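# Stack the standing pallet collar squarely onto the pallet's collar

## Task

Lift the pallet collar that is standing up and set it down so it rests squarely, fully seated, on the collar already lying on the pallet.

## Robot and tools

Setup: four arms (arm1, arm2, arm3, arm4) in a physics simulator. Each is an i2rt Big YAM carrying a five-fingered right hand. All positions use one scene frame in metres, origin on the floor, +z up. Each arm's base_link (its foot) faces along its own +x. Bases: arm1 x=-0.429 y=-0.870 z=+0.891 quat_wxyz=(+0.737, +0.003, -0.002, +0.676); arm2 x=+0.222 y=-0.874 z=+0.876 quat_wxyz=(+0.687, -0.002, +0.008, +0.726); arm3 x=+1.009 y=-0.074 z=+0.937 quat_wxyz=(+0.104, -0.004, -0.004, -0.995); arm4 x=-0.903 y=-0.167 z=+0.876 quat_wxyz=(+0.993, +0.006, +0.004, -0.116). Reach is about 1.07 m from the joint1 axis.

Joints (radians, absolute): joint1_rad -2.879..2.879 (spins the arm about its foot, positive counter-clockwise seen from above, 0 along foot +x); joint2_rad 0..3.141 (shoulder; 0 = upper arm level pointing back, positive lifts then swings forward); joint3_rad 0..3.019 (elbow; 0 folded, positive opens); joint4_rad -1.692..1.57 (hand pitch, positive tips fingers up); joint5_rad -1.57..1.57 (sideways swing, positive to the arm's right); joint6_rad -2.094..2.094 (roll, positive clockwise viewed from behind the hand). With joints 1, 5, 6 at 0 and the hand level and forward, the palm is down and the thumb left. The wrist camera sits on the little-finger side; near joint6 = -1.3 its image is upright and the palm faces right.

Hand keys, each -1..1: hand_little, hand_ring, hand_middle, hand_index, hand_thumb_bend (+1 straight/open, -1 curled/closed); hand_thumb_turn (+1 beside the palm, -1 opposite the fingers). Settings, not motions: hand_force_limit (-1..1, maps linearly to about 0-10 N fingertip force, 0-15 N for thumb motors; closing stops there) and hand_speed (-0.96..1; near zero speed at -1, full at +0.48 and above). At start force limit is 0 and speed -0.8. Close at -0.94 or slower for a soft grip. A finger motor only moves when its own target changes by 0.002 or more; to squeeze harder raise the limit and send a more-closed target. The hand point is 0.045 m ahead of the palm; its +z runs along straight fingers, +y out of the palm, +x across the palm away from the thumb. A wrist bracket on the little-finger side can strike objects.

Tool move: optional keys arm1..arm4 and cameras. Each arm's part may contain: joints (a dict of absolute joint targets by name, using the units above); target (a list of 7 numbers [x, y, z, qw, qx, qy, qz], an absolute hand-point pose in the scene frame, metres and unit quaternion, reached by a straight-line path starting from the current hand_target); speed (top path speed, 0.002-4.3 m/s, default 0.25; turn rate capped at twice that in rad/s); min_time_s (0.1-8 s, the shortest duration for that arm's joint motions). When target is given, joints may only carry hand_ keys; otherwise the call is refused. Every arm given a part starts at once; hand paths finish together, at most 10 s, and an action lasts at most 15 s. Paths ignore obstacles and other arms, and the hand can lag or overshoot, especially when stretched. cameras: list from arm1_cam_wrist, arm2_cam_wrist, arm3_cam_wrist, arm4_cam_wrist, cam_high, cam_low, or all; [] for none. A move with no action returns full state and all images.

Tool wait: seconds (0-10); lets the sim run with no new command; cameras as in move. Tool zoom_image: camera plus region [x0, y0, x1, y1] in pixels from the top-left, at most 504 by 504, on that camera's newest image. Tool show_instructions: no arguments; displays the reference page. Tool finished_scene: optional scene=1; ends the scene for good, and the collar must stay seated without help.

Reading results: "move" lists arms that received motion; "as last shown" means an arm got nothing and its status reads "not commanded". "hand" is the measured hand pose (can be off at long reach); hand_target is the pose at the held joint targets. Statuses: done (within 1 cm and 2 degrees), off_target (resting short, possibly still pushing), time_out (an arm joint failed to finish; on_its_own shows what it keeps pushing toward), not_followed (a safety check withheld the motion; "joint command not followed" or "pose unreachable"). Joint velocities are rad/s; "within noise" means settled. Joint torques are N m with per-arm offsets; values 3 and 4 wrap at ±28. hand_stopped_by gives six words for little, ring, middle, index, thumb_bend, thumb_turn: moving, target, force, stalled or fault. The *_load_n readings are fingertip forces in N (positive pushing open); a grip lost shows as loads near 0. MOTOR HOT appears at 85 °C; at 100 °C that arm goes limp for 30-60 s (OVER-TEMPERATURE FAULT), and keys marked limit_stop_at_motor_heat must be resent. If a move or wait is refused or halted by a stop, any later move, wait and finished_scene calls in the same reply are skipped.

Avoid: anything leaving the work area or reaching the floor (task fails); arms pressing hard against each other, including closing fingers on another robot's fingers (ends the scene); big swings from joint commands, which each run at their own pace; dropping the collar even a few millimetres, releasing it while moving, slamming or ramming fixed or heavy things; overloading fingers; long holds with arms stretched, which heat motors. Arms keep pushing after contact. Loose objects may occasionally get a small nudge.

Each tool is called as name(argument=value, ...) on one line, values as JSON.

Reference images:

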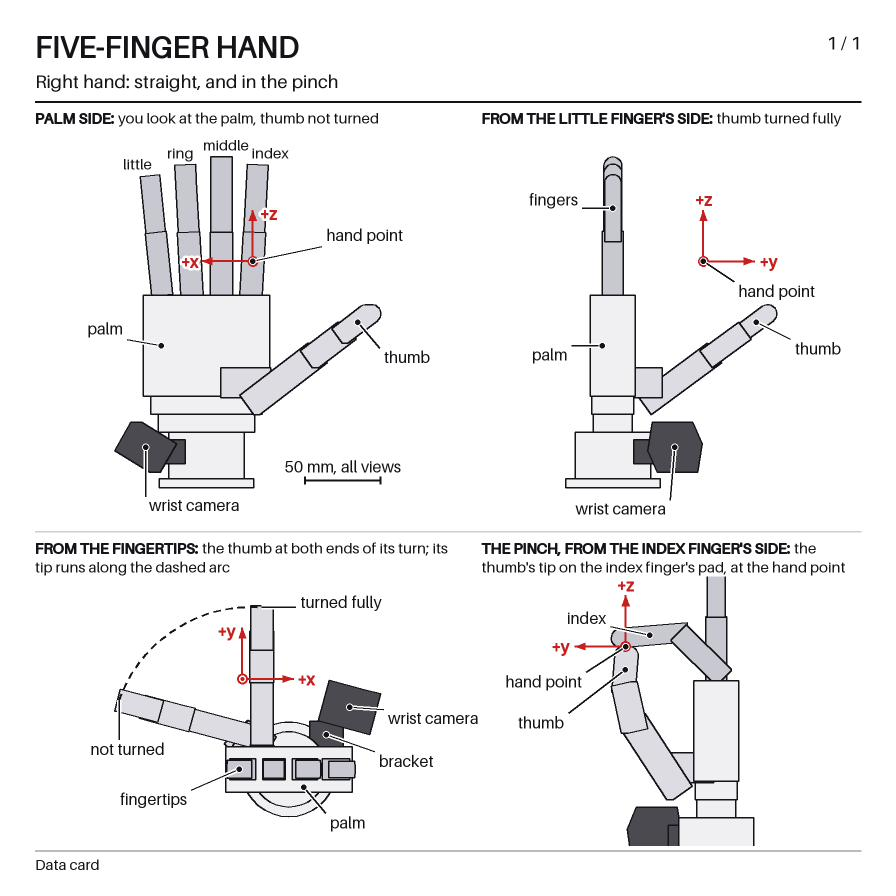

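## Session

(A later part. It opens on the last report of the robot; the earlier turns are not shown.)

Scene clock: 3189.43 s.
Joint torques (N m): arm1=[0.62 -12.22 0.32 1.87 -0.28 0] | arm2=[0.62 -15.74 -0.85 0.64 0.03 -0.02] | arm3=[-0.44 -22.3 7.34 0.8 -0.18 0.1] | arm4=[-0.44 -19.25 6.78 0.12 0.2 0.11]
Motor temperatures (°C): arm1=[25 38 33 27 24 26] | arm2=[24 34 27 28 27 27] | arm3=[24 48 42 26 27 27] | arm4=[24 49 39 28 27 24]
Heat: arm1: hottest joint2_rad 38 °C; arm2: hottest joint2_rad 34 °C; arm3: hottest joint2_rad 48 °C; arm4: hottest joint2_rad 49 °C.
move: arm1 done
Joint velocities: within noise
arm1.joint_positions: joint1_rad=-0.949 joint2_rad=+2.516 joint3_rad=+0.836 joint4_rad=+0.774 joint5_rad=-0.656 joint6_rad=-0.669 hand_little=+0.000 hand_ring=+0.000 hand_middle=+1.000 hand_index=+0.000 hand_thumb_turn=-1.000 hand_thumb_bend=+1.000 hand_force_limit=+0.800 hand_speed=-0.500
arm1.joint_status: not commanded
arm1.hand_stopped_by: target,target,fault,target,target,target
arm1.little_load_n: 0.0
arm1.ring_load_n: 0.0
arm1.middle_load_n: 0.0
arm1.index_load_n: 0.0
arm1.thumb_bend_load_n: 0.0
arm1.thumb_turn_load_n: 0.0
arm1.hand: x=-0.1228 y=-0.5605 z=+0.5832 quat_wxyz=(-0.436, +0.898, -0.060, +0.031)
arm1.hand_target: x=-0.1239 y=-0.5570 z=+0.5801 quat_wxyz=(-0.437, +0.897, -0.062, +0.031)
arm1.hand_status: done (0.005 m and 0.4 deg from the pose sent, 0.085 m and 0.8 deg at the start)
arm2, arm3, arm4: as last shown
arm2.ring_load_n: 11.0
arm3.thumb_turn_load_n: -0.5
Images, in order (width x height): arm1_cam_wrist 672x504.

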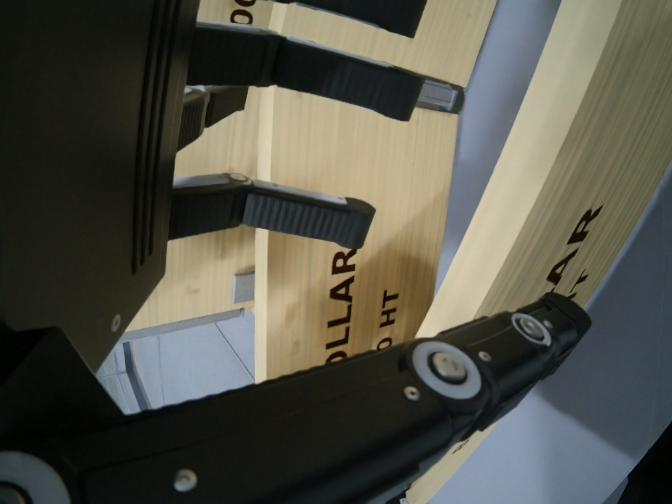

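move(arm1={"target": [-0.124, -0.579, 0.58, 0.4373, -0.8965, 0.0626, -0.0305], "speed": 0.1})

move(arm1={"target": [-0.124, -0.579, 0.53, 0.4373, -0.8965, 0.0626, -0.0305], "speed": 0.08}, cameras=["arm1_cam_wrist"])

Scene clock: 3212.63 s.
Joint torques (N m): arm1=[-0.26 -12.16 -0.81 1.46 -0.55 -0.25] | arm2=[0.67 -15.68 -0.8 0.59 0.02 -0.04] | arm3=[-0.44 -22.3 7.35 0.8 -0.18 0.1] | arm4=[-0.38 -19.19 6.86 0.1 0.24 0.11]
Motor temperatures (°C): arm1=[25 39 33 27 24 26] | arm2=[24 35 27 28 27 27] | arm3=[24 48 42 26 27 27] | arm4=[24 49 39 28 27 24]
Heat: arm1: hottest joint2_rad 39 °C; arm2: hottest joint2_rad 35 °C; arm3: hottest joint2_rad 48 °C; arm4: hottest joint2_rad 49 °C.
move: arm1 done
Joint velocities: within noise
arm1.joint_positions: joint1_rad=-0.988 joint2_rad=+2.516 joint3_rad=+0.824 joint4_rad=+0.774 joint5_rad=-0.680 joint6_rad=-0.688 hand_little=+0.000 hand_ring=+0.000 hand_middle=+1.000 hand_index=+0.000 hand_thumb_turn=-1.000 hand_thumb_bend=+1.000 hand_force_limit=+0.800 hand_speed=-0.500
arm1.joint_status: not commanded
arm1.hand_stopped_by: target,target,fault,target,target,target
arm1.little_load_n: 0.0
arm1.ring_load_n: 0.0
arm1.middle_load_n: 0.0
arm1.index_load_n: 0.0
arm1.thumb_bend_load_n: 0.0
arm1.thumb_turn_load_n: 0.0
arm1.hand: x=-0.1195 y=-0.5741 z=+0.5841 quat_wxyz=(-0.439, +0.895, -0.067, +0.031)
arm1.hand_target: x=-0.1240 y=-0.5788 z=+0.5802 quat_wxyz=(-0.437, +0.897, -0.063, +0.030)
arm1.hand_status: done (0.008 m and 0.5 deg from the pose sent, 0.019 m and 0.4 deg at the start)
arm2, arm3, arm4: as last shown
arm2.thumb_turn_load_n: 1.0
arm3.ring_load_n: 12.0
arm4.middle_load_n: 10.5
pictures: none

Scene clock: 3213.80 s.
Joint torques (N m): arm1=[-0.5 -11.52 0.34 1.68 -0.3 -0.27] | arm2=[0.62 -15.62 -0.83 0.64 0.04 -0.02] | arm3=[-0.38 -22.3 7.35 0.81 -0.18 0.09] | arm4=[-0.26 -18.96 6.84 0.13 0.24 0.09]
Motor temperatures (°C): arm1=[25 39 33 27 24 26] | arm2=[24 35 27 28 27 27] | arm3=[24 48 42 26 27 27] | arm4=[24 49 39 28 27 24]
Heat: arm1: hottest joint2_rad 39 °C; arm2: hottest joint2_rad 35 °C; arm3: hottest joint2_rad 48 °C; arm4: hottest joint2_rad 49 °C.
move: arm1 off_target
Joint velocities: within noise
arm1.joint_positions: joint1_rad=-0.989 joint2_rad=+2.648 joint3_rad=+0.898 joint4_rad=+0.822 joint5_rad=-0.689 joint6_rad=-0.691 hand_little=+0.000 hand_ring=+0.000 hand_middle=+1.000 hand_index=+0.000 hand_thumb_turn=-1.000 hand_thumb_bend=+1.000 hand_force_limit=+0.800 hand_speed=-0.500
arm1.joint_status: not commanded
arm1.hand_stopped_by: target,target,fault,target,target,target
arm1.little_load_n: 0.0
arm1.ring_load_n: -3.0
arm1.middle_load_n: 0.0
arm1.index_load_n: 0.0
arm1.thumb_bend_load_n: 0.0
arm1.thumb_turn_load_n: 0.5
arm1.hand: x=-0.1250 y=-0.5755 z=+0.5401 quat_wxyz=(-0.439, +0.896, -0.066, +0.025)
arm1.hand_target: x=-0.1242 y=-0.5790 z=+0.5303 quat_wxyz=(-0.437, +0.897, -0.062, +0.030)
arm1.hand_status: off_target (0.011 m and 0.7 deg from the pose sent, 0.054 m and 0.5 deg at the start)
arm2, arm3, arm4: as last shown
arm2.joint_positions: joint1_rad=-0.040 joint2_rad=+2.772 joint3_rad=+1.053 joint4_rad=+1.008 joint5_rad=+0.120 joint6_rad=+0.075 hand_little=-0.849 hand_ring=-0.625 hand_middle=-0.514 hand_index=-0.658 hand_thumb_turn=-1.000 hand_thumb_bend=+1.001 hand_force_limit=+1.000 hand_speed=-0.880
arm2.middle_load_n: 12.5
arm2.thumb_turn_load_n: 1.5
arm2.hand: x=+0.1997 y=-0.3692 z=+0.4746 quat_wxyz=(-0.412, +0.909, -0.054, +0.032)
arm2.hand_target: x=+0.1999 y=-0.3684 z=+0.4780 quat_wxyz=(-0.410, +0.910, -0.054, +0.032)
arm3.joint_positions: joint1_rad=+0.416 joint2_rad=+3.116 joint3_rad=+2.254 joint4_rad=-0.167 joint5_rad=-0.772 joint6_rad=-0.906 hand_little=-0.950 hand_ring=-0.666 hand_middle=-0.557 hand_index=-0.728 hand_thumb_turn=-1.000 hand_thumb_bend=+1.000 hand_force_limit=+1.000 hand_speed=-0.880
arm3.ring_load_n: 11.5
arm4.ring_load_n: 10.5
arm4.middle_load_n: 11.0
arm4.thumb_bend_load_n: 1.0
arm4.hand_target: x=-0.3423 y=-0.5837 z=+0.4764 quat_wxyz=(+0.027, -0.055, -0.897, +0.437)
Images, in order (width x height): arm1_cam_wrist 672x504.

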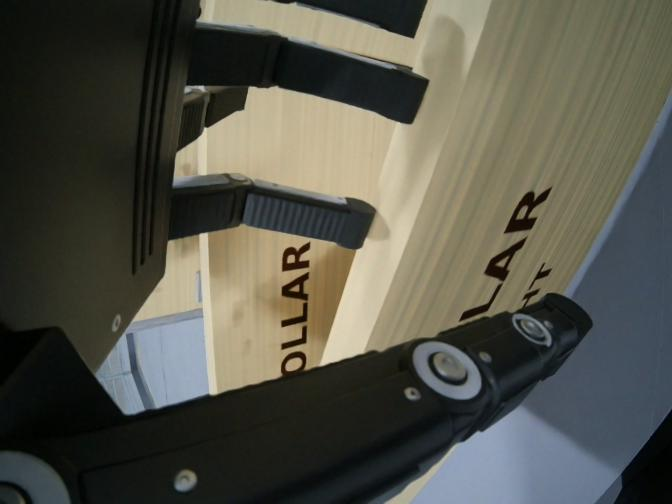

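move(arm1={"target": [-0.124, -0.575, 0.58, 0.4373, -0.8965, 0.0626, -0.0305], "speed": 0.08})

move(arm1={"target": [-0.124, -0.552, 0.58, 0.4373, -0.8965, 0.0626, -0.0305], "speed": 0.08})

move(arm1={"target": [-0.124, -0.552, 0.53, 0.4373, -0.8965, 0.0626, -0.0305], "speed": 0.08}, cameras=["arm1_cam_wrist"])

Scene clock: 3227.27 s.
Joint torques (N m): arm1=[0.56 -15.15 -1.14 0.91 -0.31 -0.17] | arm2=[0.56 -15.68 -0.84 0.64 0.03 -0.03] | arm3=[-0.38 -22.3 7.35 0.81 -0.18 0.1] | arm4=[-0.44 -19.08 6.72 0.16 0.24 0.12]
Motor temperatures (°C): arm1=[25 39 33 27 24 26] | arm2=[24 34 27 28 27 27] | arm3=[24 48 42 26 27 27] | arm4=[24 49 39 28 27 24]
Heat: arm1: hottest joint2_rad 39 °C; arm2: hottest joint2_rad 34 °C; arm3: hottest joint2_rad 48 °C; arm4: hottest joint2_rad 49 °C.
move: arm1 done
Joint velocities: within noise
arm1.joint_positions: joint1_rad=-0.989 joint2_rad=+2.545 joint3_rad=+0.829 joint4_rad=+0.791 joint5_rad=-0.682 joint6_rad=-0.691 hand_little=+0.000 hand_ring=+0.000 hand_middle=+1.000 hand_index=+0.000 hand_thumb_turn=-1.000 hand_thumb_bend=+1.000 hand_force_limit=+0.800 hand_speed=-0.500
arm1.joint_status: not commanded
arm1.hand_stopped_by: target,target,fault,target,target,target
arm1.little_load_n: 0.0
arm1.ring_load_n: 0.0
arm1.middle_load_n: 0.0
arm1.index_load_n: 0.0
arm1.thumb_bend_load_n: 0.0
arm1.thumb_turn_load_n: 0.0
arm1.hand: x=-0.1249 y=-0.5770 z=+0.5744 quat_wxyz=(-0.438, +0.896, -0.066, +0.029)
arm1.hand_target: x=-0.1241 y=-0.5750 z=+0.5799 quat_wxyz=(-0.437, +0.897, -0.063, +0.031)
arm1.hand_status: done (0.006 m and 0.5 deg from the pose sent, 0.040 m and 0.7 deg at the start)
arm2, arm3, arm4: as last shown
arm2.ring_load_n: 10.5
arm3.thumb_turn_load_n: -1.0
arm4.ring_load_n: 11.0
pictures: none

Scene clock: 3228.40 s.
Joint torques (N m): arm1=[0.5 -15.21 0.1 1.28 -0.31 0.02] | arm2=[0.79 -15.56 -0.79 0.64 0.03 -0.03] | arm3=[-0.38 -22.3 7.35 0.8 -0.18 0.1] | arm4=[-0.32 -18.78 6.86 0.16 0.22 0.12]
Motor temperatures (°C): arm1=[25 39 33 27 24 26] | arm2=[24 34 27 28 27 27] | arm3=[24 48 42 26 27 27] | arm4=[24 49 39 28 27 24]
Heat: arm1: hottest joint2_rad 39 °C; arm2: hottest joint2_rad 34 °C; arm3: hottest joint2_rad 48 °C; arm4: hottest joint2_rad 49 °C.
move: arm1 off_target
Joint velocities: within noise
arm1.joint_positions: joint1_rad=-0.935 joint2_rad=+2.545 joint3_rad=+0.843 joint4_rad=+0.791 joint5_rad=-0.649 joint6_rad=-0.658 hand_little=+0.000 hand_ring=+0.000 hand_middle=+1.000 hand_index=+0.000 hand_thumb_turn=-1.000 hand_thumb_bend=+1.000 hand_force_limit=+0.800 hand_speed=-0.500
arm1.joint_status: not commanded
arm1.hand_stopped_by: target,target,fault,target,target,target
arm1.little_load_n: 0.0
arm1.ring_load_n: 0.0
arm1.middle_load_n: 0.0
arm1.index_load_n: 0.0
arm1.thumb_bend_load_n: 0.0
arm1.thumb_turn_load_n: 0.0
arm1.hand: x=-0.1312 y=-0.5594 z=+0.5730 quat_wxyz=(-0.432, +0.899, -0.061, +0.026)
arm1.hand_target: x=-0.1239 y=-0.5521 z=+0.5800 quat_wxyz=(-0.437, +0.897, -0.063, +0.031)
arm1.hand_status: off_target (0.013 m and 0.9 deg from the pose sent, 0.026 m and 0.5 deg at the start)
arm2, arm3, arm4: as last shown
arm2.middle_load_n: 13.0
arm2.thumb_turn_load_n: 1.0
arm4.ring_load_n: 10.5
pictures: none

Scene clock: 3229.73 s.
Joint torques (N m): arm1=[0.5 -13.16 0.13 1.73 -0.32 0.02] | arm2=[0.73 -15.62 -0.84 0.61 0.03 -0.03] | arm3=[-0.38 -22.24 7.36 0.83 -0.18 0.1] | arm4=[-0.32 -19.37 6.8 0.02 0.21 0.11]
Motor temperatures (°C): arm1=[25 39 33 27 24 26] | arm2=[24 34 27 28 27 27] | arm3=[24 48 42 26 27 27] | arm4=[24 49 39 28 27 24]
Heat: arm1: hottest joint2_rad 39 °C; arm2: hottest joint2_rad 34 °C; arm3: hottest joint2_rad 48 °C; arm4: hottest joint2_rad 49 °C.
move: arm1 done
Joint velocities: within noise
arm1.joint_positions: joint1_rad=-0.935 joint2_rad=+2.663 joint3_rad=+0.936 joint4_rad=+0.827 joint5_rad=-0.649 joint6_rad=-0.657 hand_little=+0.000 hand_ring=+0.000 hand_middle=+1.000 hand_index=+0.000 hand_thumb_turn=-1.000 hand_thumb_bend=+1.000 hand_force_limit=+0.800 hand_speed=-0.500
arm1.joint_status: not commanded
arm1.hand_stopped_by: target,target,fault,target,target,target
arm1.little_load_n: 0.0
arm1.ring_load_n: 0.0
arm1.middle_load_n: 0.0
arm1.index_load_n: 0.0
arm1.thumb_bend_load_n: 0.0
arm1.thumb_turn_load_n: 0.0
arm1.hand: x=-0.1232 y=-0.5542 z=+0.5332 quat_wxyz=(-0.436, +0.898, -0.059, +0.030)
arm1.hand_target: x=-0.1240 y=-0.5521 z=+0.5300 quat_wxyz=(-0.437, +0.897, -0.063, +0.030)
arm1.hand_status: done (0.004 m and 0.5 deg from the pose sent, 0.044 m and 0.9 deg at the start)
arm2, arm3, arm4: as last shown
arm2.ring_load_n: 11.0
arm2.index_load_n: 17.0
arm3.thumb_turn_load_n: -0.5
arm4.ring_load_n: 11.0
arm4.middle_load_n: 10.5
Images, in order (width x height): arm1_cam_wrist 672x504.

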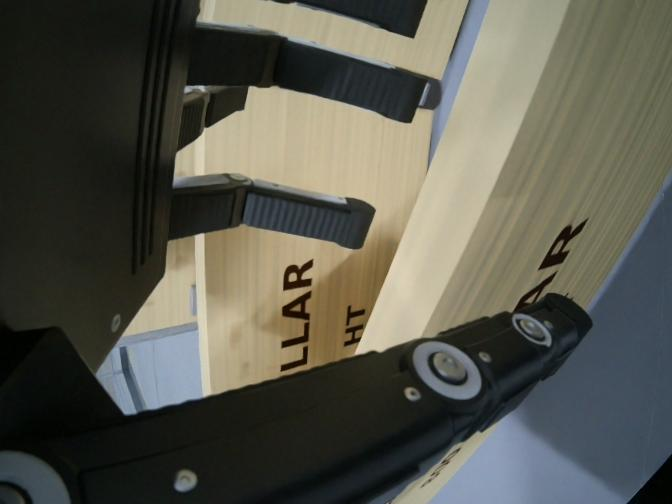

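move(arm1={"target": [-0.124, -0.552, 0.49, 0.4373, -0.8965, 0.0626, -0.0305], "speed": 0.08}, cameras=["arm1_cam_wrist"])

Scene clock: 3238.43 s.
Joint torques (N m): arm1=[0.03 -12.86 -0.16 1.76 -0.25 0] | arm2=[0.79 -15.56 -0.83 0.58 0.03 -0.04] | arm3=[-0.44 -22.24 7.35 0.81 -0.18 0.1] | arm4=[-0.26 -19.08 6.87 0.2 0.23 0.1]
Motor temperatures (°C): arm1=[25 38 33 27 24 26] | arm2=[24 34 27 28 27 27] | arm3=[24 48 42 26 27 27] | arm4=[24 49 39 28 27 24]
Heat: arm1: hottest joint2_rad 38 °C; arm2: hottest joint2_rad 34 °C; arm3: hottest joint2_rad 48 °C; arm4: hottest joint2_rad 49 °C.
move: arm1 done
Joint velocities: within noise
arm1.joint_positions: joint1_rad=-0.935 joint2_rad=+2.774 joint3_rad=+1.021 joint4_rad=+0.854 joint5_rad=-0.649 joint6_rad=-0.657 hand_little=+0.000 hand_ring=+0.000 hand_middle=+1.000 hand_index=+0.000 hand_thumb_turn=-1.000 hand_thumb_bend=+1.000 hand_force_limit=+0.800 hand_speed=-0.500
arm1.joint_status: not commanded
arm1.hand_stopped_by: target,target,fault,target,target,target
arm1.little_load_n: 0.0
arm1.ring_load_n: 0.5
arm1.middle_load_n: 0.0
arm1.index_load_n: 0.0
arm1.thumb_bend_load_n: 0.0
arm1.thumb_turn_load_n: -0.5
arm1.hand: x=-0.1229 y=-0.5537 z=+0.4933 quat_wxyz=(-0.436, +0.898, -0.059, +0.030)
arm1.hand_target: x=-0.1240 y=-0.5521 z=+0.4900 quat_wxyz=(-0.437, +0.897, -0.063, +0.030)
arm1.hand_status: done (0.004 m and 0.5 deg from the pose sent, 0.043 m and 0.5 deg at the start)
arm2.joint_positions: joint1_rad=-0.040 joint2_rad=+2.772 joint3_rad=+1.053 joint4_rad=+1.008 joint5_rad=+0.120 joint6_rad=+0.075 hand_little=-0.849 hand_ring=-0.625 hand_middle=-0.514 hand_index=-0.658 hand_thumb_turn=-1.000 hand_thumb_bend=+1.001 hand_force_limit=+1.000 hand_speed=-0.880
arm2.joint_status: not commanded
arm2.hand_stopped_by: force,force,force,force,target,target
arm2.little_load_n: 0.0
arm2.ring_load_n: 11.0
arm2.middle_load_n: 13.0
arm2.index_load_n: 16.5
arm2.thumb_bend_load_n: 2.5
arm2.thumb_turn_load_n: 1.0
arm2.hand: x=+0.1997 y=-0.3692 z=+0.4746 quat_wxyz=(-0.412, +0.909, -0.054, +0.032)
arm2.hand_target: x=+0.1999 y=-0.3684 z=+0.4780 quat_wxyz=(-0.410, +0.910, -0.054, +0.032)
arm2.hand_status: not commanded
arm3.joint_positions: joint1_rad=+0.416 joint2_rad=+3.116 joint3_rad=+2.254 joint4_rad=-0.167 joint5_rad=-0.772 joint6_rad=-0.906 hand_little=-0.950 hand_ring=-0.666 hand_middle=-0.557 hand_index=-0.728 hand_thumb_turn=-1.000 hand_thumb_bend=+1.000 hand_force_limit=+1.000 hand_speed=-0.880
arm3.joint_status: not commanded
arm3.hand_stopped_by: target,force,force,force,target,target
arm3.little_load_n: 0.0
arm3.ring_load_n: 11.5
arm3.middle_load_n: 9.5
arm3.index_load_n: 10.5
arm3.thumb_bend_load_n: 1.0
arm3.thumb_turn_load_n: -1.0
arm3.hand: x=+0.4908 y=-0.5917 z=+0.4961 quat_wxyz=(-0.017, +0.084, -0.893, +0.443)
arm3.hand_target: x=+0.4902 y=-0.5790 z=+0.4793 quat_wxyz=(-0.022, +0.068, -0.897, +0.436)
arm3.hand_status: not commanded
arm4.joint_positions: joint1_rad=-0.279 joint2_rad=+2.826 joint3_rad=+1.767 joint4_rad=-0.045 joint5_rad=+0.837 joint6_rad=+0.989 hand_little=-0.865 hand_ring=-0.613 hand_middle=-0.502 hand_index=-0.616 hand_thumb_turn=-1.000 hand_thumb_bend=+1.000 hand_force_limit=+1.000 hand_speed=-0.880
arm4.joint_status: not commanded
arm4.hand_stopped_by: force,force,force,force,target,target
arm4.little_load_n: 10.0
arm4.ring_load_n: 10.5
arm4.middle_load_n: 11.0
arm4.index_load_n: 9.5
arm4.thumb_bend_load_n: 1.0
arm4.thumb_turn_load_n: 0.0
arm4.hand: x=-0.3455 y=-0.5905 z=+0.4876 quat_wxyz=(+0.028, -0.062, -0.895, +0.442)
arm4.hand_target: x=-0.3423 y=-0.5837 z=+0.4764 quat_wxyz=(+0.027, -0.055, -0.897, +0.437)
arm4.hand_status: not commanded
Images, in order (width x height): arm1_cam_wrist 672x504.

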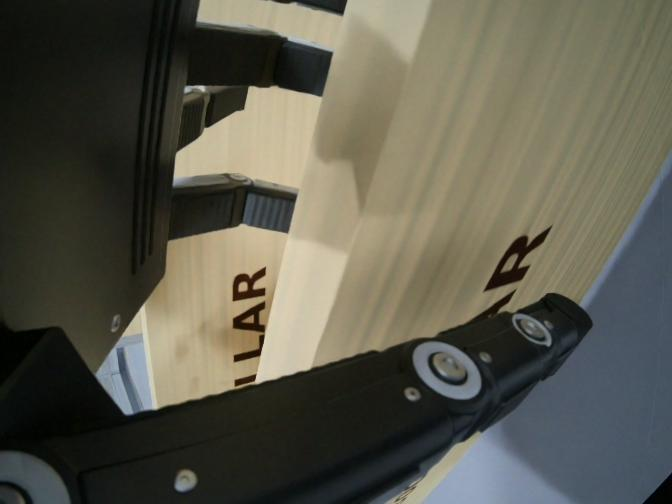

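move(arm1={"target": [-0.123, -0.545, 0.474, 0.4373, -0.8965, 0.0626, -0.0305], "speed": 0.06}, cameras=["arm1_cam_wrist"])

Scene clock: 3264.23 s.
Joint torques (N m): arm1=[0.38 -13.51 -0.01 1.87 -0.3 0.05] | arm2=[0.5 -15.68 -0.83 0.59 0.04 -0.02] | arm3=[-0.44 -22.3 7.36 0.8 -0.18 0.1] | arm4=[-0.44 -18.78 6.83 0.05 0.25 0.1]
Motor temperatures (°C): arm1=[25 38 32 27 24 26] | arm2=[24 34 27 28 27 27] | arm3=[24 48 42 26 27 27] | arm4=[24 49 39 28 27 24]
Heat: arm1: hottest joint2_rad 38 °C; arm2: hottest joint2_rad 34 °C; arm3: hottest joint2_rad 48 °C; arm4: hottest joint2_rad 49 °C.
move: arm1 done
Joint velocities: within noise
arm1.joint_positions: joint1_rad=-0.925 joint2_rad=+2.814 joint3_rad=+1.067 joint4_rad=+0.857 joint5_rad=-0.641 joint6_rad=-0.646 hand_little=+0.000 hand_ring=+0.000 hand_middle=+1.000 hand_index=+0.000 hand_thumb_turn=-1.000 hand_thumb_bend=+1.000 hand_force_limit=+0.800 hand_speed=-0.500
arm1.joint_status: not commanded
arm1.hand_stopped_by: target,target,fault,target,target,target
arm1.little_load_n: 0.0
arm1.ring_load_n: -0.5
arm1.middle_load_n: 0.0
arm1.index_load_n: 0.0
arm1.thumb_bend_load_n: 0.0
arm1.thumb_turn_load_n: 0.0
arm1.hand: x=-0.1199 y=-0.5472 z=+0.4782 quat_wxyz=(-0.436, +0.898, -0.059, +0.031)
arm1.hand_target: x=-0.1230 y=-0.5451 z=+0.4740 quat_wxyz=(-0.437, +0.897, -0.063, +0.030)
arm1.hand_status: done (0.006 m and 0.5 deg from the pose sent, 0.021 m and 0.5 deg at the start)
arm2, arm3, arm4: as last shown
arm2.middle_load_n: 12.5
arm2.thumb_turn_load_n: 1.5
arm3.ring_load_n: 12.0
arm3.middle_load_n: 10.0
arm3.index_load_n: 10.0
arm3.thumb_bend_load_n: 1.5
arm4.little_load_n: 9.5
Images, in order (width x height): arm1_cam_wrist 672x504.

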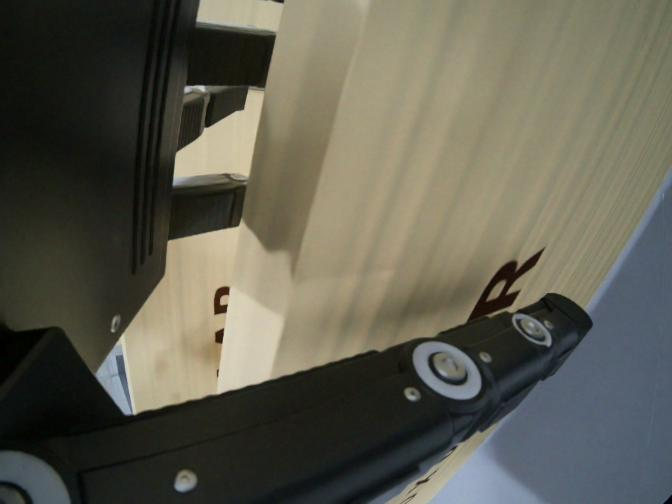

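move(arm1={"target": [-0.123, -0.538, 0.468, 0.4373, -0.8965, 0.0626, -0.0305], "speed": 0.06})

move(arm1={"joints": {"hand_force_limit": 0.6, "hand_speed": -0.85, "hand_index": -1, "hand_ring": -1, "hand_little": -1}}, cameras=["arm1_cam_wrist"])

Scene clock: 3272.50 s.
Joint torques (N m): arm1=[-0.03 -13.04 0.09 1.69 -0.26 0.04] | arm2=[0.73 -15.74 -0.85 0.61 0.03 -0.02] | arm3=[-0.44 -22.3 7.35 0.8 -0.18 0.1] | arm4=[-0.73 -19.14 6.76 0.17 0.22 0.09]
Motor temperatures (°C): arm1=[25 39 32 27 24 26] | arm2=[24 34 27 28 27 27] | arm3=[24 48 42 26 27 27] | arm4=[24 49 39 28 27 24]
Heat: arm1: hottest joint2_rad 39 °C; arm2: hottest joint2_rad 34 °C; arm3: hottest joint2_rad 48 °C; arm4: hottest joint2_rad 49 °C.
move: arm1 done
Joint velocities: within noise
arm1.joint_positions: joint1_rad=-0.909 joint2_rad=+2.828 joint3_rad=+1.089 joint4_rad=+0.859 joint5_rad=-0.632 joint6_rad=-0.631 hand_little=+0.000 hand_ring=+0.000 hand_middle=+1.000 hand_index=+0.000 hand_thumb_turn=-1.000 hand_thumb_bend=+1.000 hand_force_limit=+0.800 hand_speed=-0.500
arm1.joint_status: not commanded
arm1.hand_stopped_by: target,target,fault,target,target,target
arm1.little_load_n: 0.0
arm1.ring_load_n: 0.0
arm1.middle_load_n: 0.0
arm1.index_load_n: 0.0
arm1.thumb_bend_load_n: 0.0
arm1.thumb_turn_load_n: 0.0
arm1.hand: x=-0.1191 y=-0.5397 z=+0.4729 quat_wxyz=(-0.436, +0.897, -0.059, +0.032)
arm1.hand_target: x=-0.1231 y=-0.5381 z=+0.4681 quat_wxyz=(-0.437, +0.897, -0.062, +0.030)
arm1.hand_status: done (0.006 m and 0.5 deg from the pose sent, 0.014 m and 0.5 deg at the start)
arm2, arm3, arm4: as last shown
arm2.ring_load_n: 10.5
arm2.thumb_turn_load_n: 1.0
arm3.ring_load_n: 11.5
arm3.index_load_n: 10.5
arm3.thumb_bend_load_n: 1.0
arm3.thumb_turn_load_n: -0.5
arm4.thumb_turn_load_n: 0.5
pictures: none

Scene clock: 3275.17 s.
Joint torques (N m): arm1=[-0.03 -12.98 -0.46 1.91 -0.28 0.02] | arm2=[0.79 -15.68 -0.87 0.59 0.03 -0.01] | arm3=[-0.38 -22.36 7.35 0.81 -0.18 0.1] | arm4=[-0.32 -18.61 7.01 0.1 0.23 0.08]
Motor temperatures (°C): arm1=[25 39 32 27 24 26] | arm2=[24 34 27 28 27 27] | arm3=[24 48 42 26 27 27] | arm4=[24 49 39 28 27 24]
Heat: arm1: hottest joint2_rad 39 °C; arm2: hottest joint2_rad 34 °C; arm3: hottest joint2_rad 48 °C; arm4: hottest joint2_rad 49 °C.
move: arm1 off_target
Joint velocities: within noise
arm1.joint_positions: joint1_rad=-0.905 joint2_rad=+2.829 joint3_rad=+1.095 joint4_rad=+0.862 joint5_rad=-0.632 joint6_rad=-0.631 hand_little=-0.957 hand_ring=-0.678 hand_middle=+1.000 hand_index=-0.691 hand_thumb_turn=-1.000 hand_thumb_bend=+1.000 hand_force_limit=+0.600 hand_speed=-0.850
arm1.joint_status: hand_little off_target (ended at -0.957, target -1.000); hand_ring off_target (ended at -0.678, target -1.000); hand_index off_target (ended at -0.691, target -1.000); the others done
arm1.hand_stopped_by: force,force,fault,force,target,target
arm1.little_load_n: 9.5
arm1.ring_load_n: 8.0
arm1.middle_load_n: 0.0
arm1.index_load_n: 9.5
arm1.thumb_bend_load_n: 0.5
arm1.thumb_turn_load_n: 0.0
arm1.hand: x=-0.1176 y=-0.5359 z=+0.4732 quat_wxyz=(-0.439, +0.896, -0.055, +0.034)
arm1.hand_target: x=-0.1229 y=-0.5382 z=+0.4681 quat_wxyz=(-0.437, +0.897, -0.063, +0.030)
arm1.hand_status: not commanded
arm2, arm3, arm4: as last shown
arm2.middle_load_n: 13.0
arm3.index_load_n: 10.0
arm4.thumb_turn_load_n: 0.0
Images, in order (width x height): arm1_cam_wrist 672x504.

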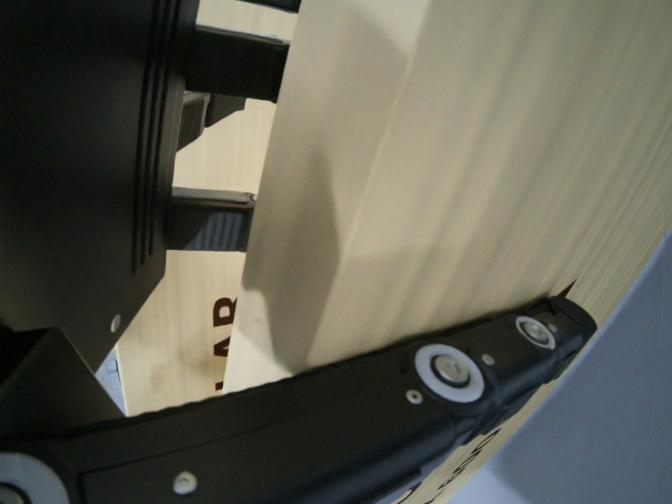

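move(arm1={"joints": {"hand_force_limit": 1.0, "hand_speed": -0.88, "hand_index": -0.95, "hand_ring": -0.95, "hand_little": -0.98}}, cameras=["arm1_cam_wrist", "arm3_cam_wrist", "cam_high"])

Scene clock: 3280.50 s.
Joint torques (N m): arm1=[-0.09 -12.98 -0.57 1.87 -0.24 0] | arm2=[0.62 -15.79 -0.81 0.62 0.03 -0.03] | arm3=[-0.38 -22.3 7.35 0.79 -0.18 0.1] | arm4=[-0.21 -19.72 6.91 0.17 0.21 0.11]
Motor temperatures (°C): arm1=[25 39 32 27 24 26] | arm2=[24 34 27 28 27 27] | arm3=[24 48 42 26 27 27] | arm4=[24 49 39 28 27 24]
Heat: arm1: hottest joint2_rad 39 °C; arm2: hottest joint2_rad 34 °C; arm3: hottest joint2_rad 48 °C; arm4: hottest joint2_rad 49 °C.
move: arm1 off_target
Joint velocities: within noise
arm1.joint_positions: joint1_rad=-0.905 joint2_rad=+2.829 joint3_rad=+1.095 joint4_rad=+0.862 joint5_rad=-0.632 joint6_rad=-0.631 hand_little=-0.966 hand_ring=-0.686 hand_middle=+1.000 hand_index=-0.700 hand_thumb_turn=-1.000 hand_thumb_bend=+1.000 hand_force_limit=+1.000 hand_speed=-0.880
arm1.joint_status: hand_ring off_target (ended at -0.686, target -0.950); hand_index off_target (ended at -0.700, target -0.950); the others done
arm1.hand_stopped_by: force,force,fault,force,target,target
arm1.little_load_n: 10.0
arm1.ring_load_n: 10.0
arm1.middle_load_n: 0.0
arm1.index_load_n: 11.5
arm1.thumb_bend_load_n: 1.0
arm1.thumb_turn_load_n: 0.0
arm1.hand: x=-0.1176 y=-0.5359 z=+0.4732 quat_wxyz=(-0.439, +0.896, -0.055, +0.034)
arm1.hand_target: x=-0.1229 y=-0.5381 z=+0.4682 quat_wxyz=(-0.437, +0.897, -0.063, +0.031)
arm1.hand_status: not commanded
arm2, arm3, arm4: as last shown
arm2.ring_load_n: 11.0
arm2.middle_load_n: 12.5
arm2.index_load_n: 17.0
arm4.little_load_n: 10.0
Images, in order (width x height): arm1_cam_wrist 672x504, arm3_cam_wrist 672x504, cam_high 896x504.

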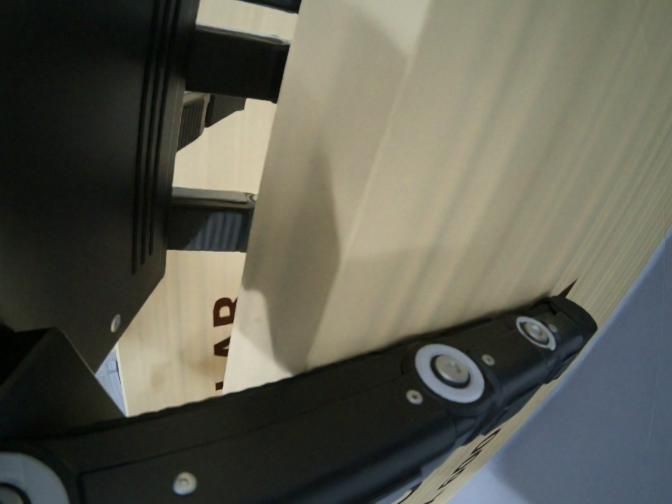

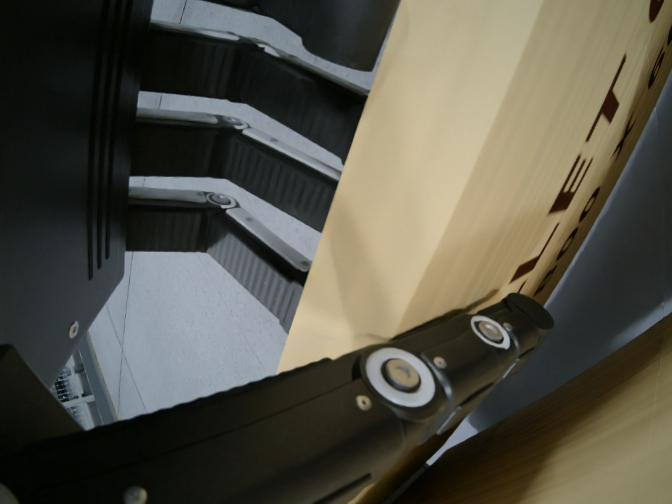

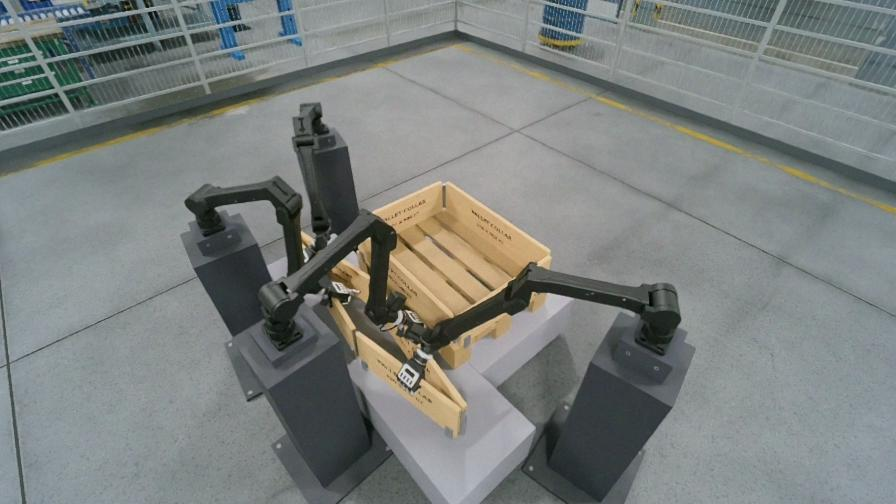

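move(arm1={"target": [-0.1176, -0.5359, 0.513, -0.439, 0.896, -0.055, 0.034], "speed": 0.03}, arm2={"target": [0.1997, -0.3693, 0.5145, -0.411, 0.909, -0.053, 0.032], "speed": 0.03}, arm3={"target": [0.4908, -0.5917, 0.536, -0.017, 0.084, -0.893, 0.443], "speed": 0.03}, arm4={"target": [-0.3455, -0.5905, 0.5276, 0.028, -0.062, -0.895, 0.442], "speed": 0.03}, cameras=["arm1_cam_wrist", "arm2_cam_wrist", "arm3_cam_wrist", "arm4_cam_wrist"])

Scene clock: 3311.17 s.
Joint torques (N m): arm1=[-1.2 -20.31 -4.93 1.09 -0.45 -0.1] | arm2=[0.85 -21.25 -5.5 0.44 0.11 0.07] | arm3=[0.62 -28.98 3.22 0.59 -0.76 0.37] | arm4=[-1.14 -25.23 2.3 -1.03 0.67 0.07]
Motor temperatures (°C): arm1=[25 40 32 27 24 26] | arm2=[24 35 27 28 27 27] | arm3=[24 48 42 26 27 27] | arm4=[24 49 39 28 27 24]
Heat: arm1: hottest joint2_rad 40 °C; arm2: hottest joint2_rad 35 °C; arm3: hottest joint2_rad 48 °C; arm4: hottest joint2_rad 49 °C.
move: arm1 off_target; arm2 off_target; arm3 off_target; arm4 off_target
Joint velocities: within noise
arm1.joint_positions: joint1_rad=-0.888 joint2_rad=+2.787 joint3_rad=+1.065 joint4_rad=+0.852 joint5_rad=-0.629 joint6_rad=-0.636 hand_little=-0.966 hand_ring=-0.686 hand_middle=+1.000 hand_index=-0.699 hand_thumb_turn=-1.000 hand_thumb_bend=+1.000 hand_force_limit=+1.000 hand_speed=-0.880
arm1.joint_status: not commanded
arm1.hand_stopped_by: force,force,fault,force,target,target
arm1.little_load_n: 4.0
arm1.ring_load_n: 7.0
arm1.middle_load_n: 0.0
arm1.index_load_n: 14.0
arm1.thumb_bend_load_n: 0.5
arm1.thumb_turn_load_n: 1.5
arm1.hand: x=-0.1203 y=-0.5301 z=+0.4885 quat_wxyz=(-0.439, +0.897, -0.046, +0.033)
arm1.hand_target: x=-0.1178 y=-0.5354 z=+0.5110 quat_wxyz=(-0.439, +0.896, -0.055, +0.034)
arm1.hand_status: off_target (0.025 m and 1.1 deg from the pose sent, 0.040 m and 0.1 deg at the start)
arm2.joint_positions: joint1_rad=-0.040 joint2_rad=+2.754 joint3_rad=+1.033 joint4_rad=+0.998 joint5_rad=+0.118 joint6_rad=+0.065 hand_little=-0.849 hand_ring=-0.625 hand_middle=-0.514 hand_index=-0.658 hand_thumb_turn=-1.000 hand_thumb_bend=+1.001 hand_force_limit=+1.000 hand_speed=-0.880
arm2.joint_status: not commanded
arm2.hand_stopped_by: force,force,force,force,target,target
arm2.little_load_n: 0.0
arm2.ring_load_n: 11.0
arm2.middle_load_n: 13.0
arm2.index_load_n: 17.5
arm2.thumb_bend_load_n: 1.5
arm2.thumb_turn_load_n: 2.0
arm2.hand: x=+0.2001 y=-0.3740 z=+0.4793 quat_wxyz=(-0.406, +0.912, -0.048, +0.034)
arm2.hand_target: x=+0.1996 y=-0.3690 z=+0.5112 quat_wxyz=(-0.412, +0.909, -0.053, +0.032)
arm2.hand_status: off_target (0.036 m and 0.9 deg from the pose sent, 0.040 m and 0.1 deg at the start)
arm3.joint_positions: joint1_rad=+0.418 joint2_rad=+3.059 joint3_rad=+2.164 joint4_rad=-0.138 joint5_rad=-0.764 joint6_rad=-0.944 hand_little=-0.950 hand_ring=-0.666 hand_middle=-0.557 hand_index=-0.728 hand_thumb_turn=-1.000 hand_thumb_bend=+1.000 hand_force_limit=+1.000 hand_speed=-0.880
arm3.joint_status: not commanded
arm3.hand_stopped_by: target,force,force,force,target,target
arm3.little_load_n: 0.0
arm3.ring_load_n: 4.5
arm3.middle_load_n: 9.0
arm3.index_load_n: 10.0
arm3.thumb_bend_load_n: 1.5
arm3.thumb_turn_load_n: 0.0
arm3.hand: x=+0.4937 y=-0.5872 z=+0.5087 quat_wxyz=(-0.007, +0.101, -0.892, +0.440)
arm3.hand_target: x=+0.4905 y=-0.5924 z=+0.5345 quat_wxyz=(-0.017, +0.084, -0.893, +0.443)
arm3.hand_status: off_target (0.028 m and 2.3 deg from the pose sent, 0.040 m and 0.1 deg at the start)
arm4.joint_positions: joint1_rad=-0.279 joint2_rad=+2.795 joint3_rad=+1.723 joint4_rad=-0.035 joint5_rad=+0.837 joint6_rad=+0.992 hand_little=-0.865 hand_ring=-0.613 hand_middle=-0.502 hand_index=-0.616 hand_thumb_turn=-1.000 hand_thumb_bend=+1.000 hand_force_limit=+1.000 hand_speed=-0.880
arm4.joint_status: not commanded
arm4.hand_stopped_by: force,force,force,force,target,target
arm4.little_load_n: 9.0
arm4.ring_load_n: 11.0
arm4.middle_load_n: 11.5
arm4.index_load_n: 9.5
arm4.thumb_bend_load_n: 1.5
arm4.thumb_turn_load_n: 0.0
arm4.hand: x=-0.3513 y=-0.5873 z=+0.4968 quat_wxyz=(+0.028, -0.063, -0.895, +0.441)
arm4.hand_target: x=-0.3452 y=-0.5909 z=+0.5259 quat_wxyz=(+0.028, -0.062, -0.894, +0.442)
arm4.hand_status: off_target (0.032 m and 0.1 deg from the pose sent, 0.040 m and 0.0 deg at the start)
Images, in order (width x height): arm1_cam_wrist 672x504, arm2_cam_wrist 672x504, arm3_cam_wrist 672x504, arm4_cam_wrist 672x504.

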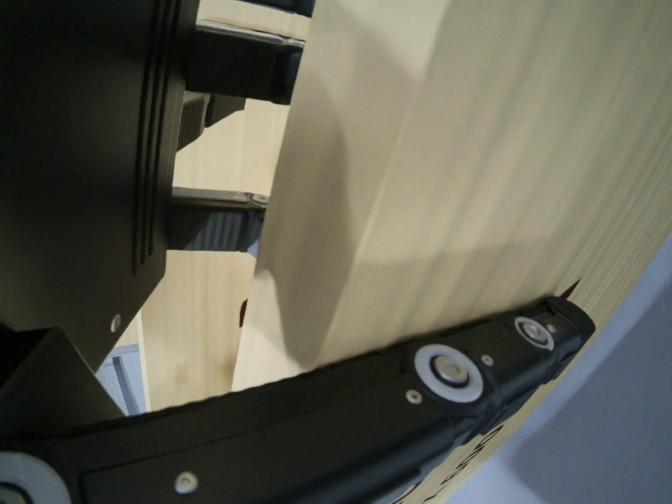

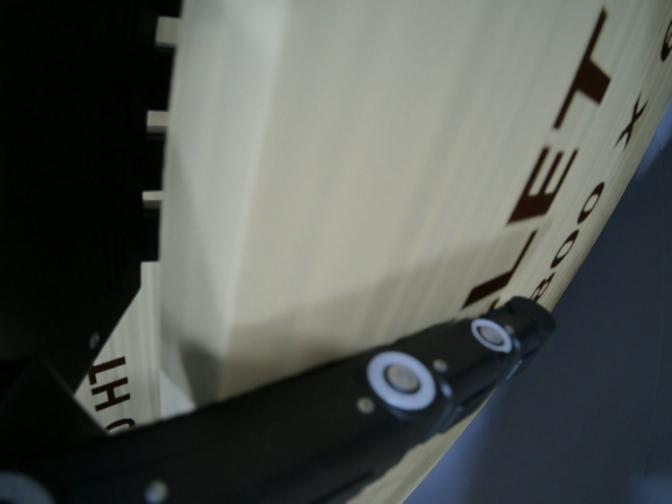

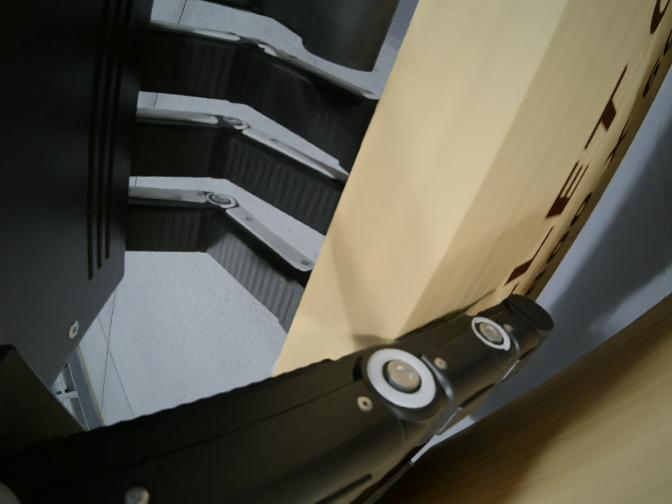

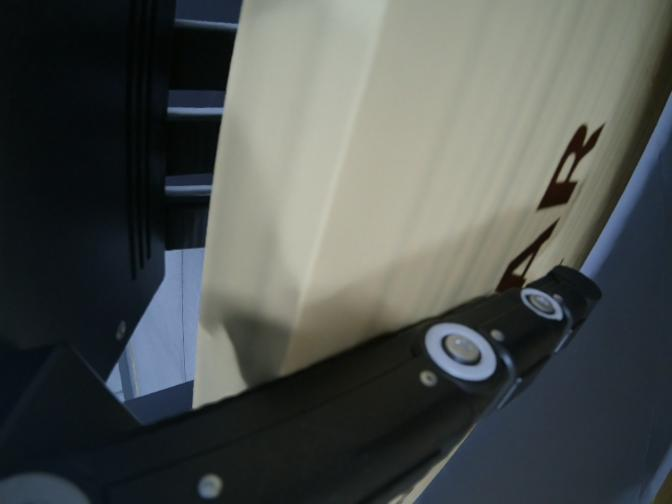

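move(arm1={"target": [-0.1176, -0.5359, 0.538, -0.439, 0.896, -0.055, 0.034], "speed": 0.03}, arm2={"target": [0.1997, -0.3693, 0.5445, -0.411, 0.909, -0.053, 0.032], "speed": 0.03}, arm3={"target": [0.4908, -0.5917, 0.566, -0.017, 0.084, -0.893, 0.443], "speed": 0.03}, arm4={"target": [-0.3455, -0.5905, 0.5576, 0.028, -0.062, -0.895, 0.442], "speed": 0.03}, cameras=["all"])

Scene clock: 3324.13 s.
Joint torques (N m): arm1=[-1.61 -19.49 -4.21 0.99 -0.47 -0.06] | arm2=[0.85 -22.07 -5.39 0.32 0.1 0.14] | arm3=[0.56 -29.33 3.21 0.53 -0.76 0.38] | arm4=[-1.14 -25.64 2.45 -1.7 0.67 0.09]
Motor temperatures (°C): arm1=[25 41 32 27 24 26] | arm2=[24 35 27 28 27 27] | arm3=[24 50 40 26 28 27] | arm4=[24 51 38 28 27 24]
Heat: arm1: hottest joint2_rad 41 °C; arm2: hottest joint2_rad 35 °C; arm3: hottest joint2_rad 50 °C; arm4: hottest joint2_rad 51 °C.
move: arm1 off_target; arm2 off_target; arm3 off_target; arm4 off_target
Joint velocities: within noise
arm1.joint_positions: joint1_rad=-0.885 joint2_rad=+2.709 joint3_rad=+1.005 joint4_rad=+0.835 joint5_rad=-0.629 joint6_rad=-0.636 hand_little=-0.966 hand_ring=-0.686 hand_middle=+1.000 hand_index=-0.699 hand_thumb_turn=-1.000 hand_thumb_bend=+1.000 hand_force_limit=+1.000 hand_speed=-0.880
arm1.joint_status: not commanded
arm1.hand_stopped_by: force,force,fault,force,target,target
arm1.little_load_n: 2.5
arm1.ring_load_n: 5.5
arm1.middle_load_n: 0.0
arm1.index_load_n: 14.0
arm1.thumb_bend_load_n: 0.0
arm1.thumb_turn_load_n: 1.5
arm1.hand: x=-0.1203 y=-0.5288 z=+0.5171 quat_wxyz=(-0.439, +0.897, -0.044, +0.033)
arm1.hand_target: x=-0.1178 y=-0.5355 z=+0.5365 quat_wxyz=(-0.439, +0.896, -0.055, +0.034)
arm1.hand_status: off_target (0.022 m and 1.3 deg from the pose sent, 0.050 m and 1.1 deg at the start)
arm2.joint_positions: joint1_rad=-0.040 joint2_rad=+2.682 joint3_rad=+0.977 joint4_rad=+0.974 joint5_rad=+0.118 joint6_rad=+0.060 hand_little=-0.849 hand_ring=-0.625 hand_middle=-0.514 hand_index=-0.658 hand_thumb_turn=-1.000 hand_thumb_bend=+1.001 hand_force_limit=+1.000 hand_speed=-0.880
arm2.joint_status: not commanded
arm2.hand_stopped_by: force,force,force,force,target,target
arm2.little_load_n: 0.0
arm2.ring_load_n: 10.5
arm2.middle_load_n: 13.5
arm2.index_load_n: 18.0
arm2.thumb_bend_load_n: 2.0
arm2.thumb_turn_load_n: 3.0
arm2.hand: x=+0.2007 y=-0.3762 z=+0.5042 quat_wxyz=(-0.403, +0.914, -0.046, +0.035)
arm2.hand_target: x=+0.1996 y=-0.3693 z=+0.5403 quat_wxyz=(-0.412, +0.909, -0.053, +0.032)
arm2.hand_status: off_target (0.041 m and 1.4 deg from the pose sent, 0.065 m and 0.9 deg at the start)
arm3.joint_positions: joint1_rad=+0.418 joint2_rad=+2.985 joint3_rad=+2.088 joint4_rad=-0.137 joint5_rad=-0.764 joint6_rad=-0.944 hand_little=-0.950 hand_ring=-0.666 hand_middle=-0.557 hand_index=-0.728 hand_thumb_turn=-1.000 hand_thumb_bend=+1.000 hand_force_limit=+1.000 hand_speed=-0.880
arm3.joint_status: not commanded
arm3.hand_stopped_by: target,force,force,force,target,target
arm3.little_load_n: 0.0
arm3.ring_load_n: 4.0
arm3.middle_load_n: 9.5
arm3.index_load_n: 9.5
arm3.thumb_bend_load_n: 1.5
arm3.thumb_turn_load_n: 0.0
arm3.hand: x=+0.4940 y=-0.5869 z=+0.5358 quat_wxyz=(-0.008, +0.100, -0.893, +0.439)
arm3.hand_target: x=+0.4904 y=-0.5925 z=+0.5644 quat_wxyz=(-0.017, +0.084, -0.892, +0.443)
arm3.hand_status: off_target (0.031 m and 2.2 deg from the pose sent, 0.057 m and 2.3 deg at the start)
arm4.joint_positions: joint1_rad=-0.279 joint2_rad=+2.739 joint3_rad=+1.674 joint4_rad=-0.035 joint5_rad=+0.837 joint6_rad=+0.993 hand_little=-0.865 hand_ring=-0.613 hand_middle=-0.502 hand_index=-0.616 hand_thumb_turn=-1.000 hand_thumb_bend=+1.000 hand_force_limit=+1.000 hand_speed=-0.880
arm4.joint_status: not commanded
arm4.hand_stopped_by: force,force,force,force,target,target
arm4.little_load_n: 8.5
arm4.ring_load_n: 11.0
arm4.middle_load_n: 12.0
arm4.index_load_n: 9.5
arm4.thumb_bend_load_n: 1.5
arm4.thumb_turn_load_n: 0.0
arm4.hand: x=-0.3517 y=-0.5873 z=+0.5195 quat_wxyz=(+0.026, -0.064, -0.894, +0.442)
arm4.hand_target: x=-0.3450 y=-0.5912 z=+0.5551 quat_wxyz=(+0.028, -0.062, -0.894, +0.442)
arm4.hand_status: off_target (0.039 m and 0.3 deg from the pose sent, 0.061 m and 0.1 deg at the start)
pictures: arm1_cam_wrist, arm2_cam_wrist, arm3_cam_wrist, arm4_cam_wrist, cam_high, cam_low
Images, in order (width x height): arm1_cam_wrist 672x504, arm2_cam_wrist 672x504, arm3_cam_wrist 672x504, arm4_cam_wrist 672x504, cam_high 896x504, cam_low 896x504.

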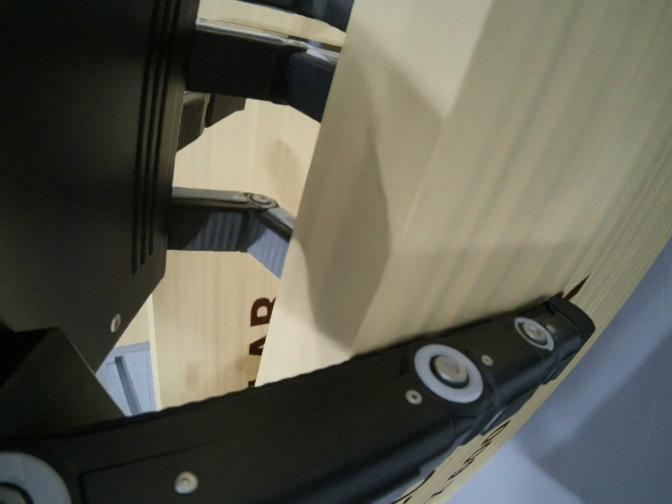

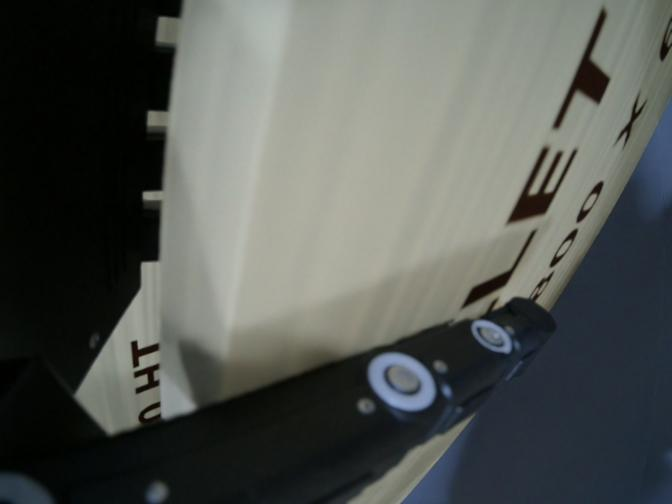

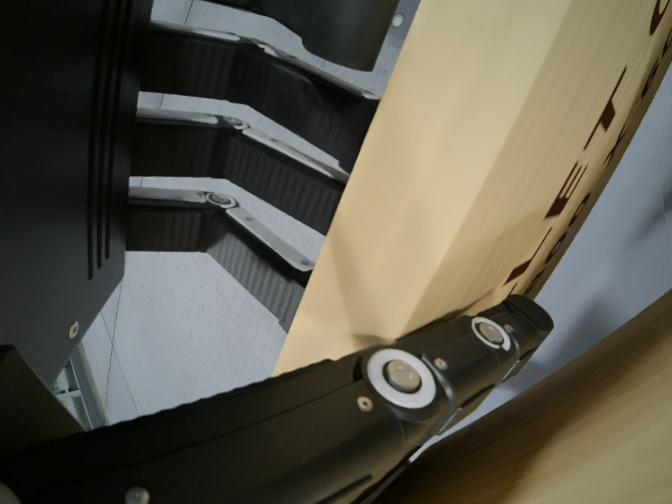

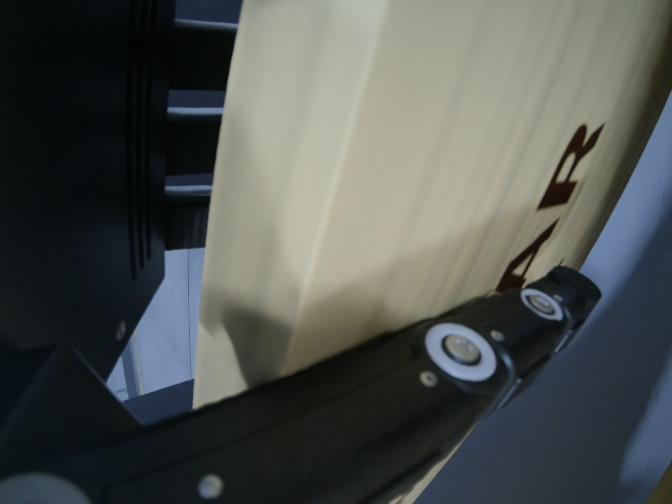

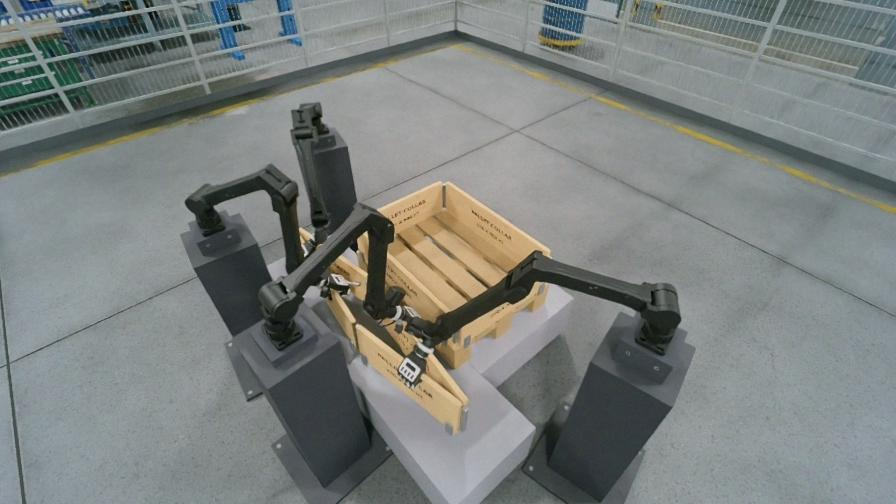

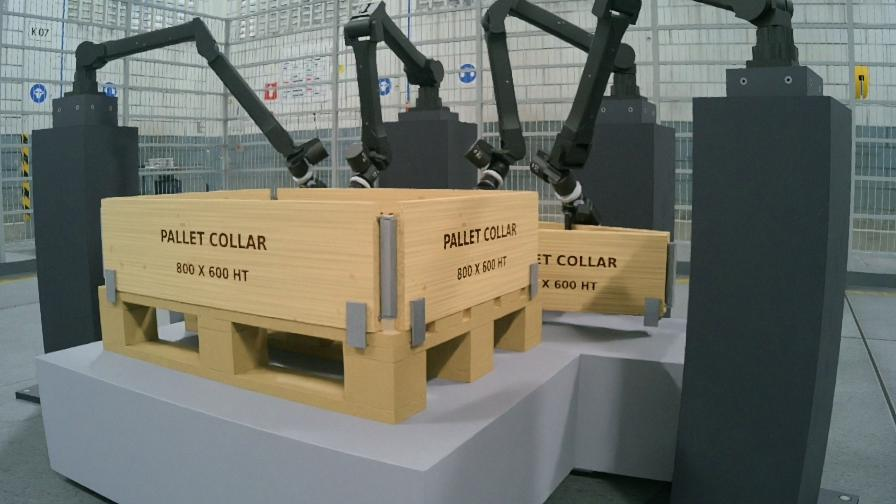

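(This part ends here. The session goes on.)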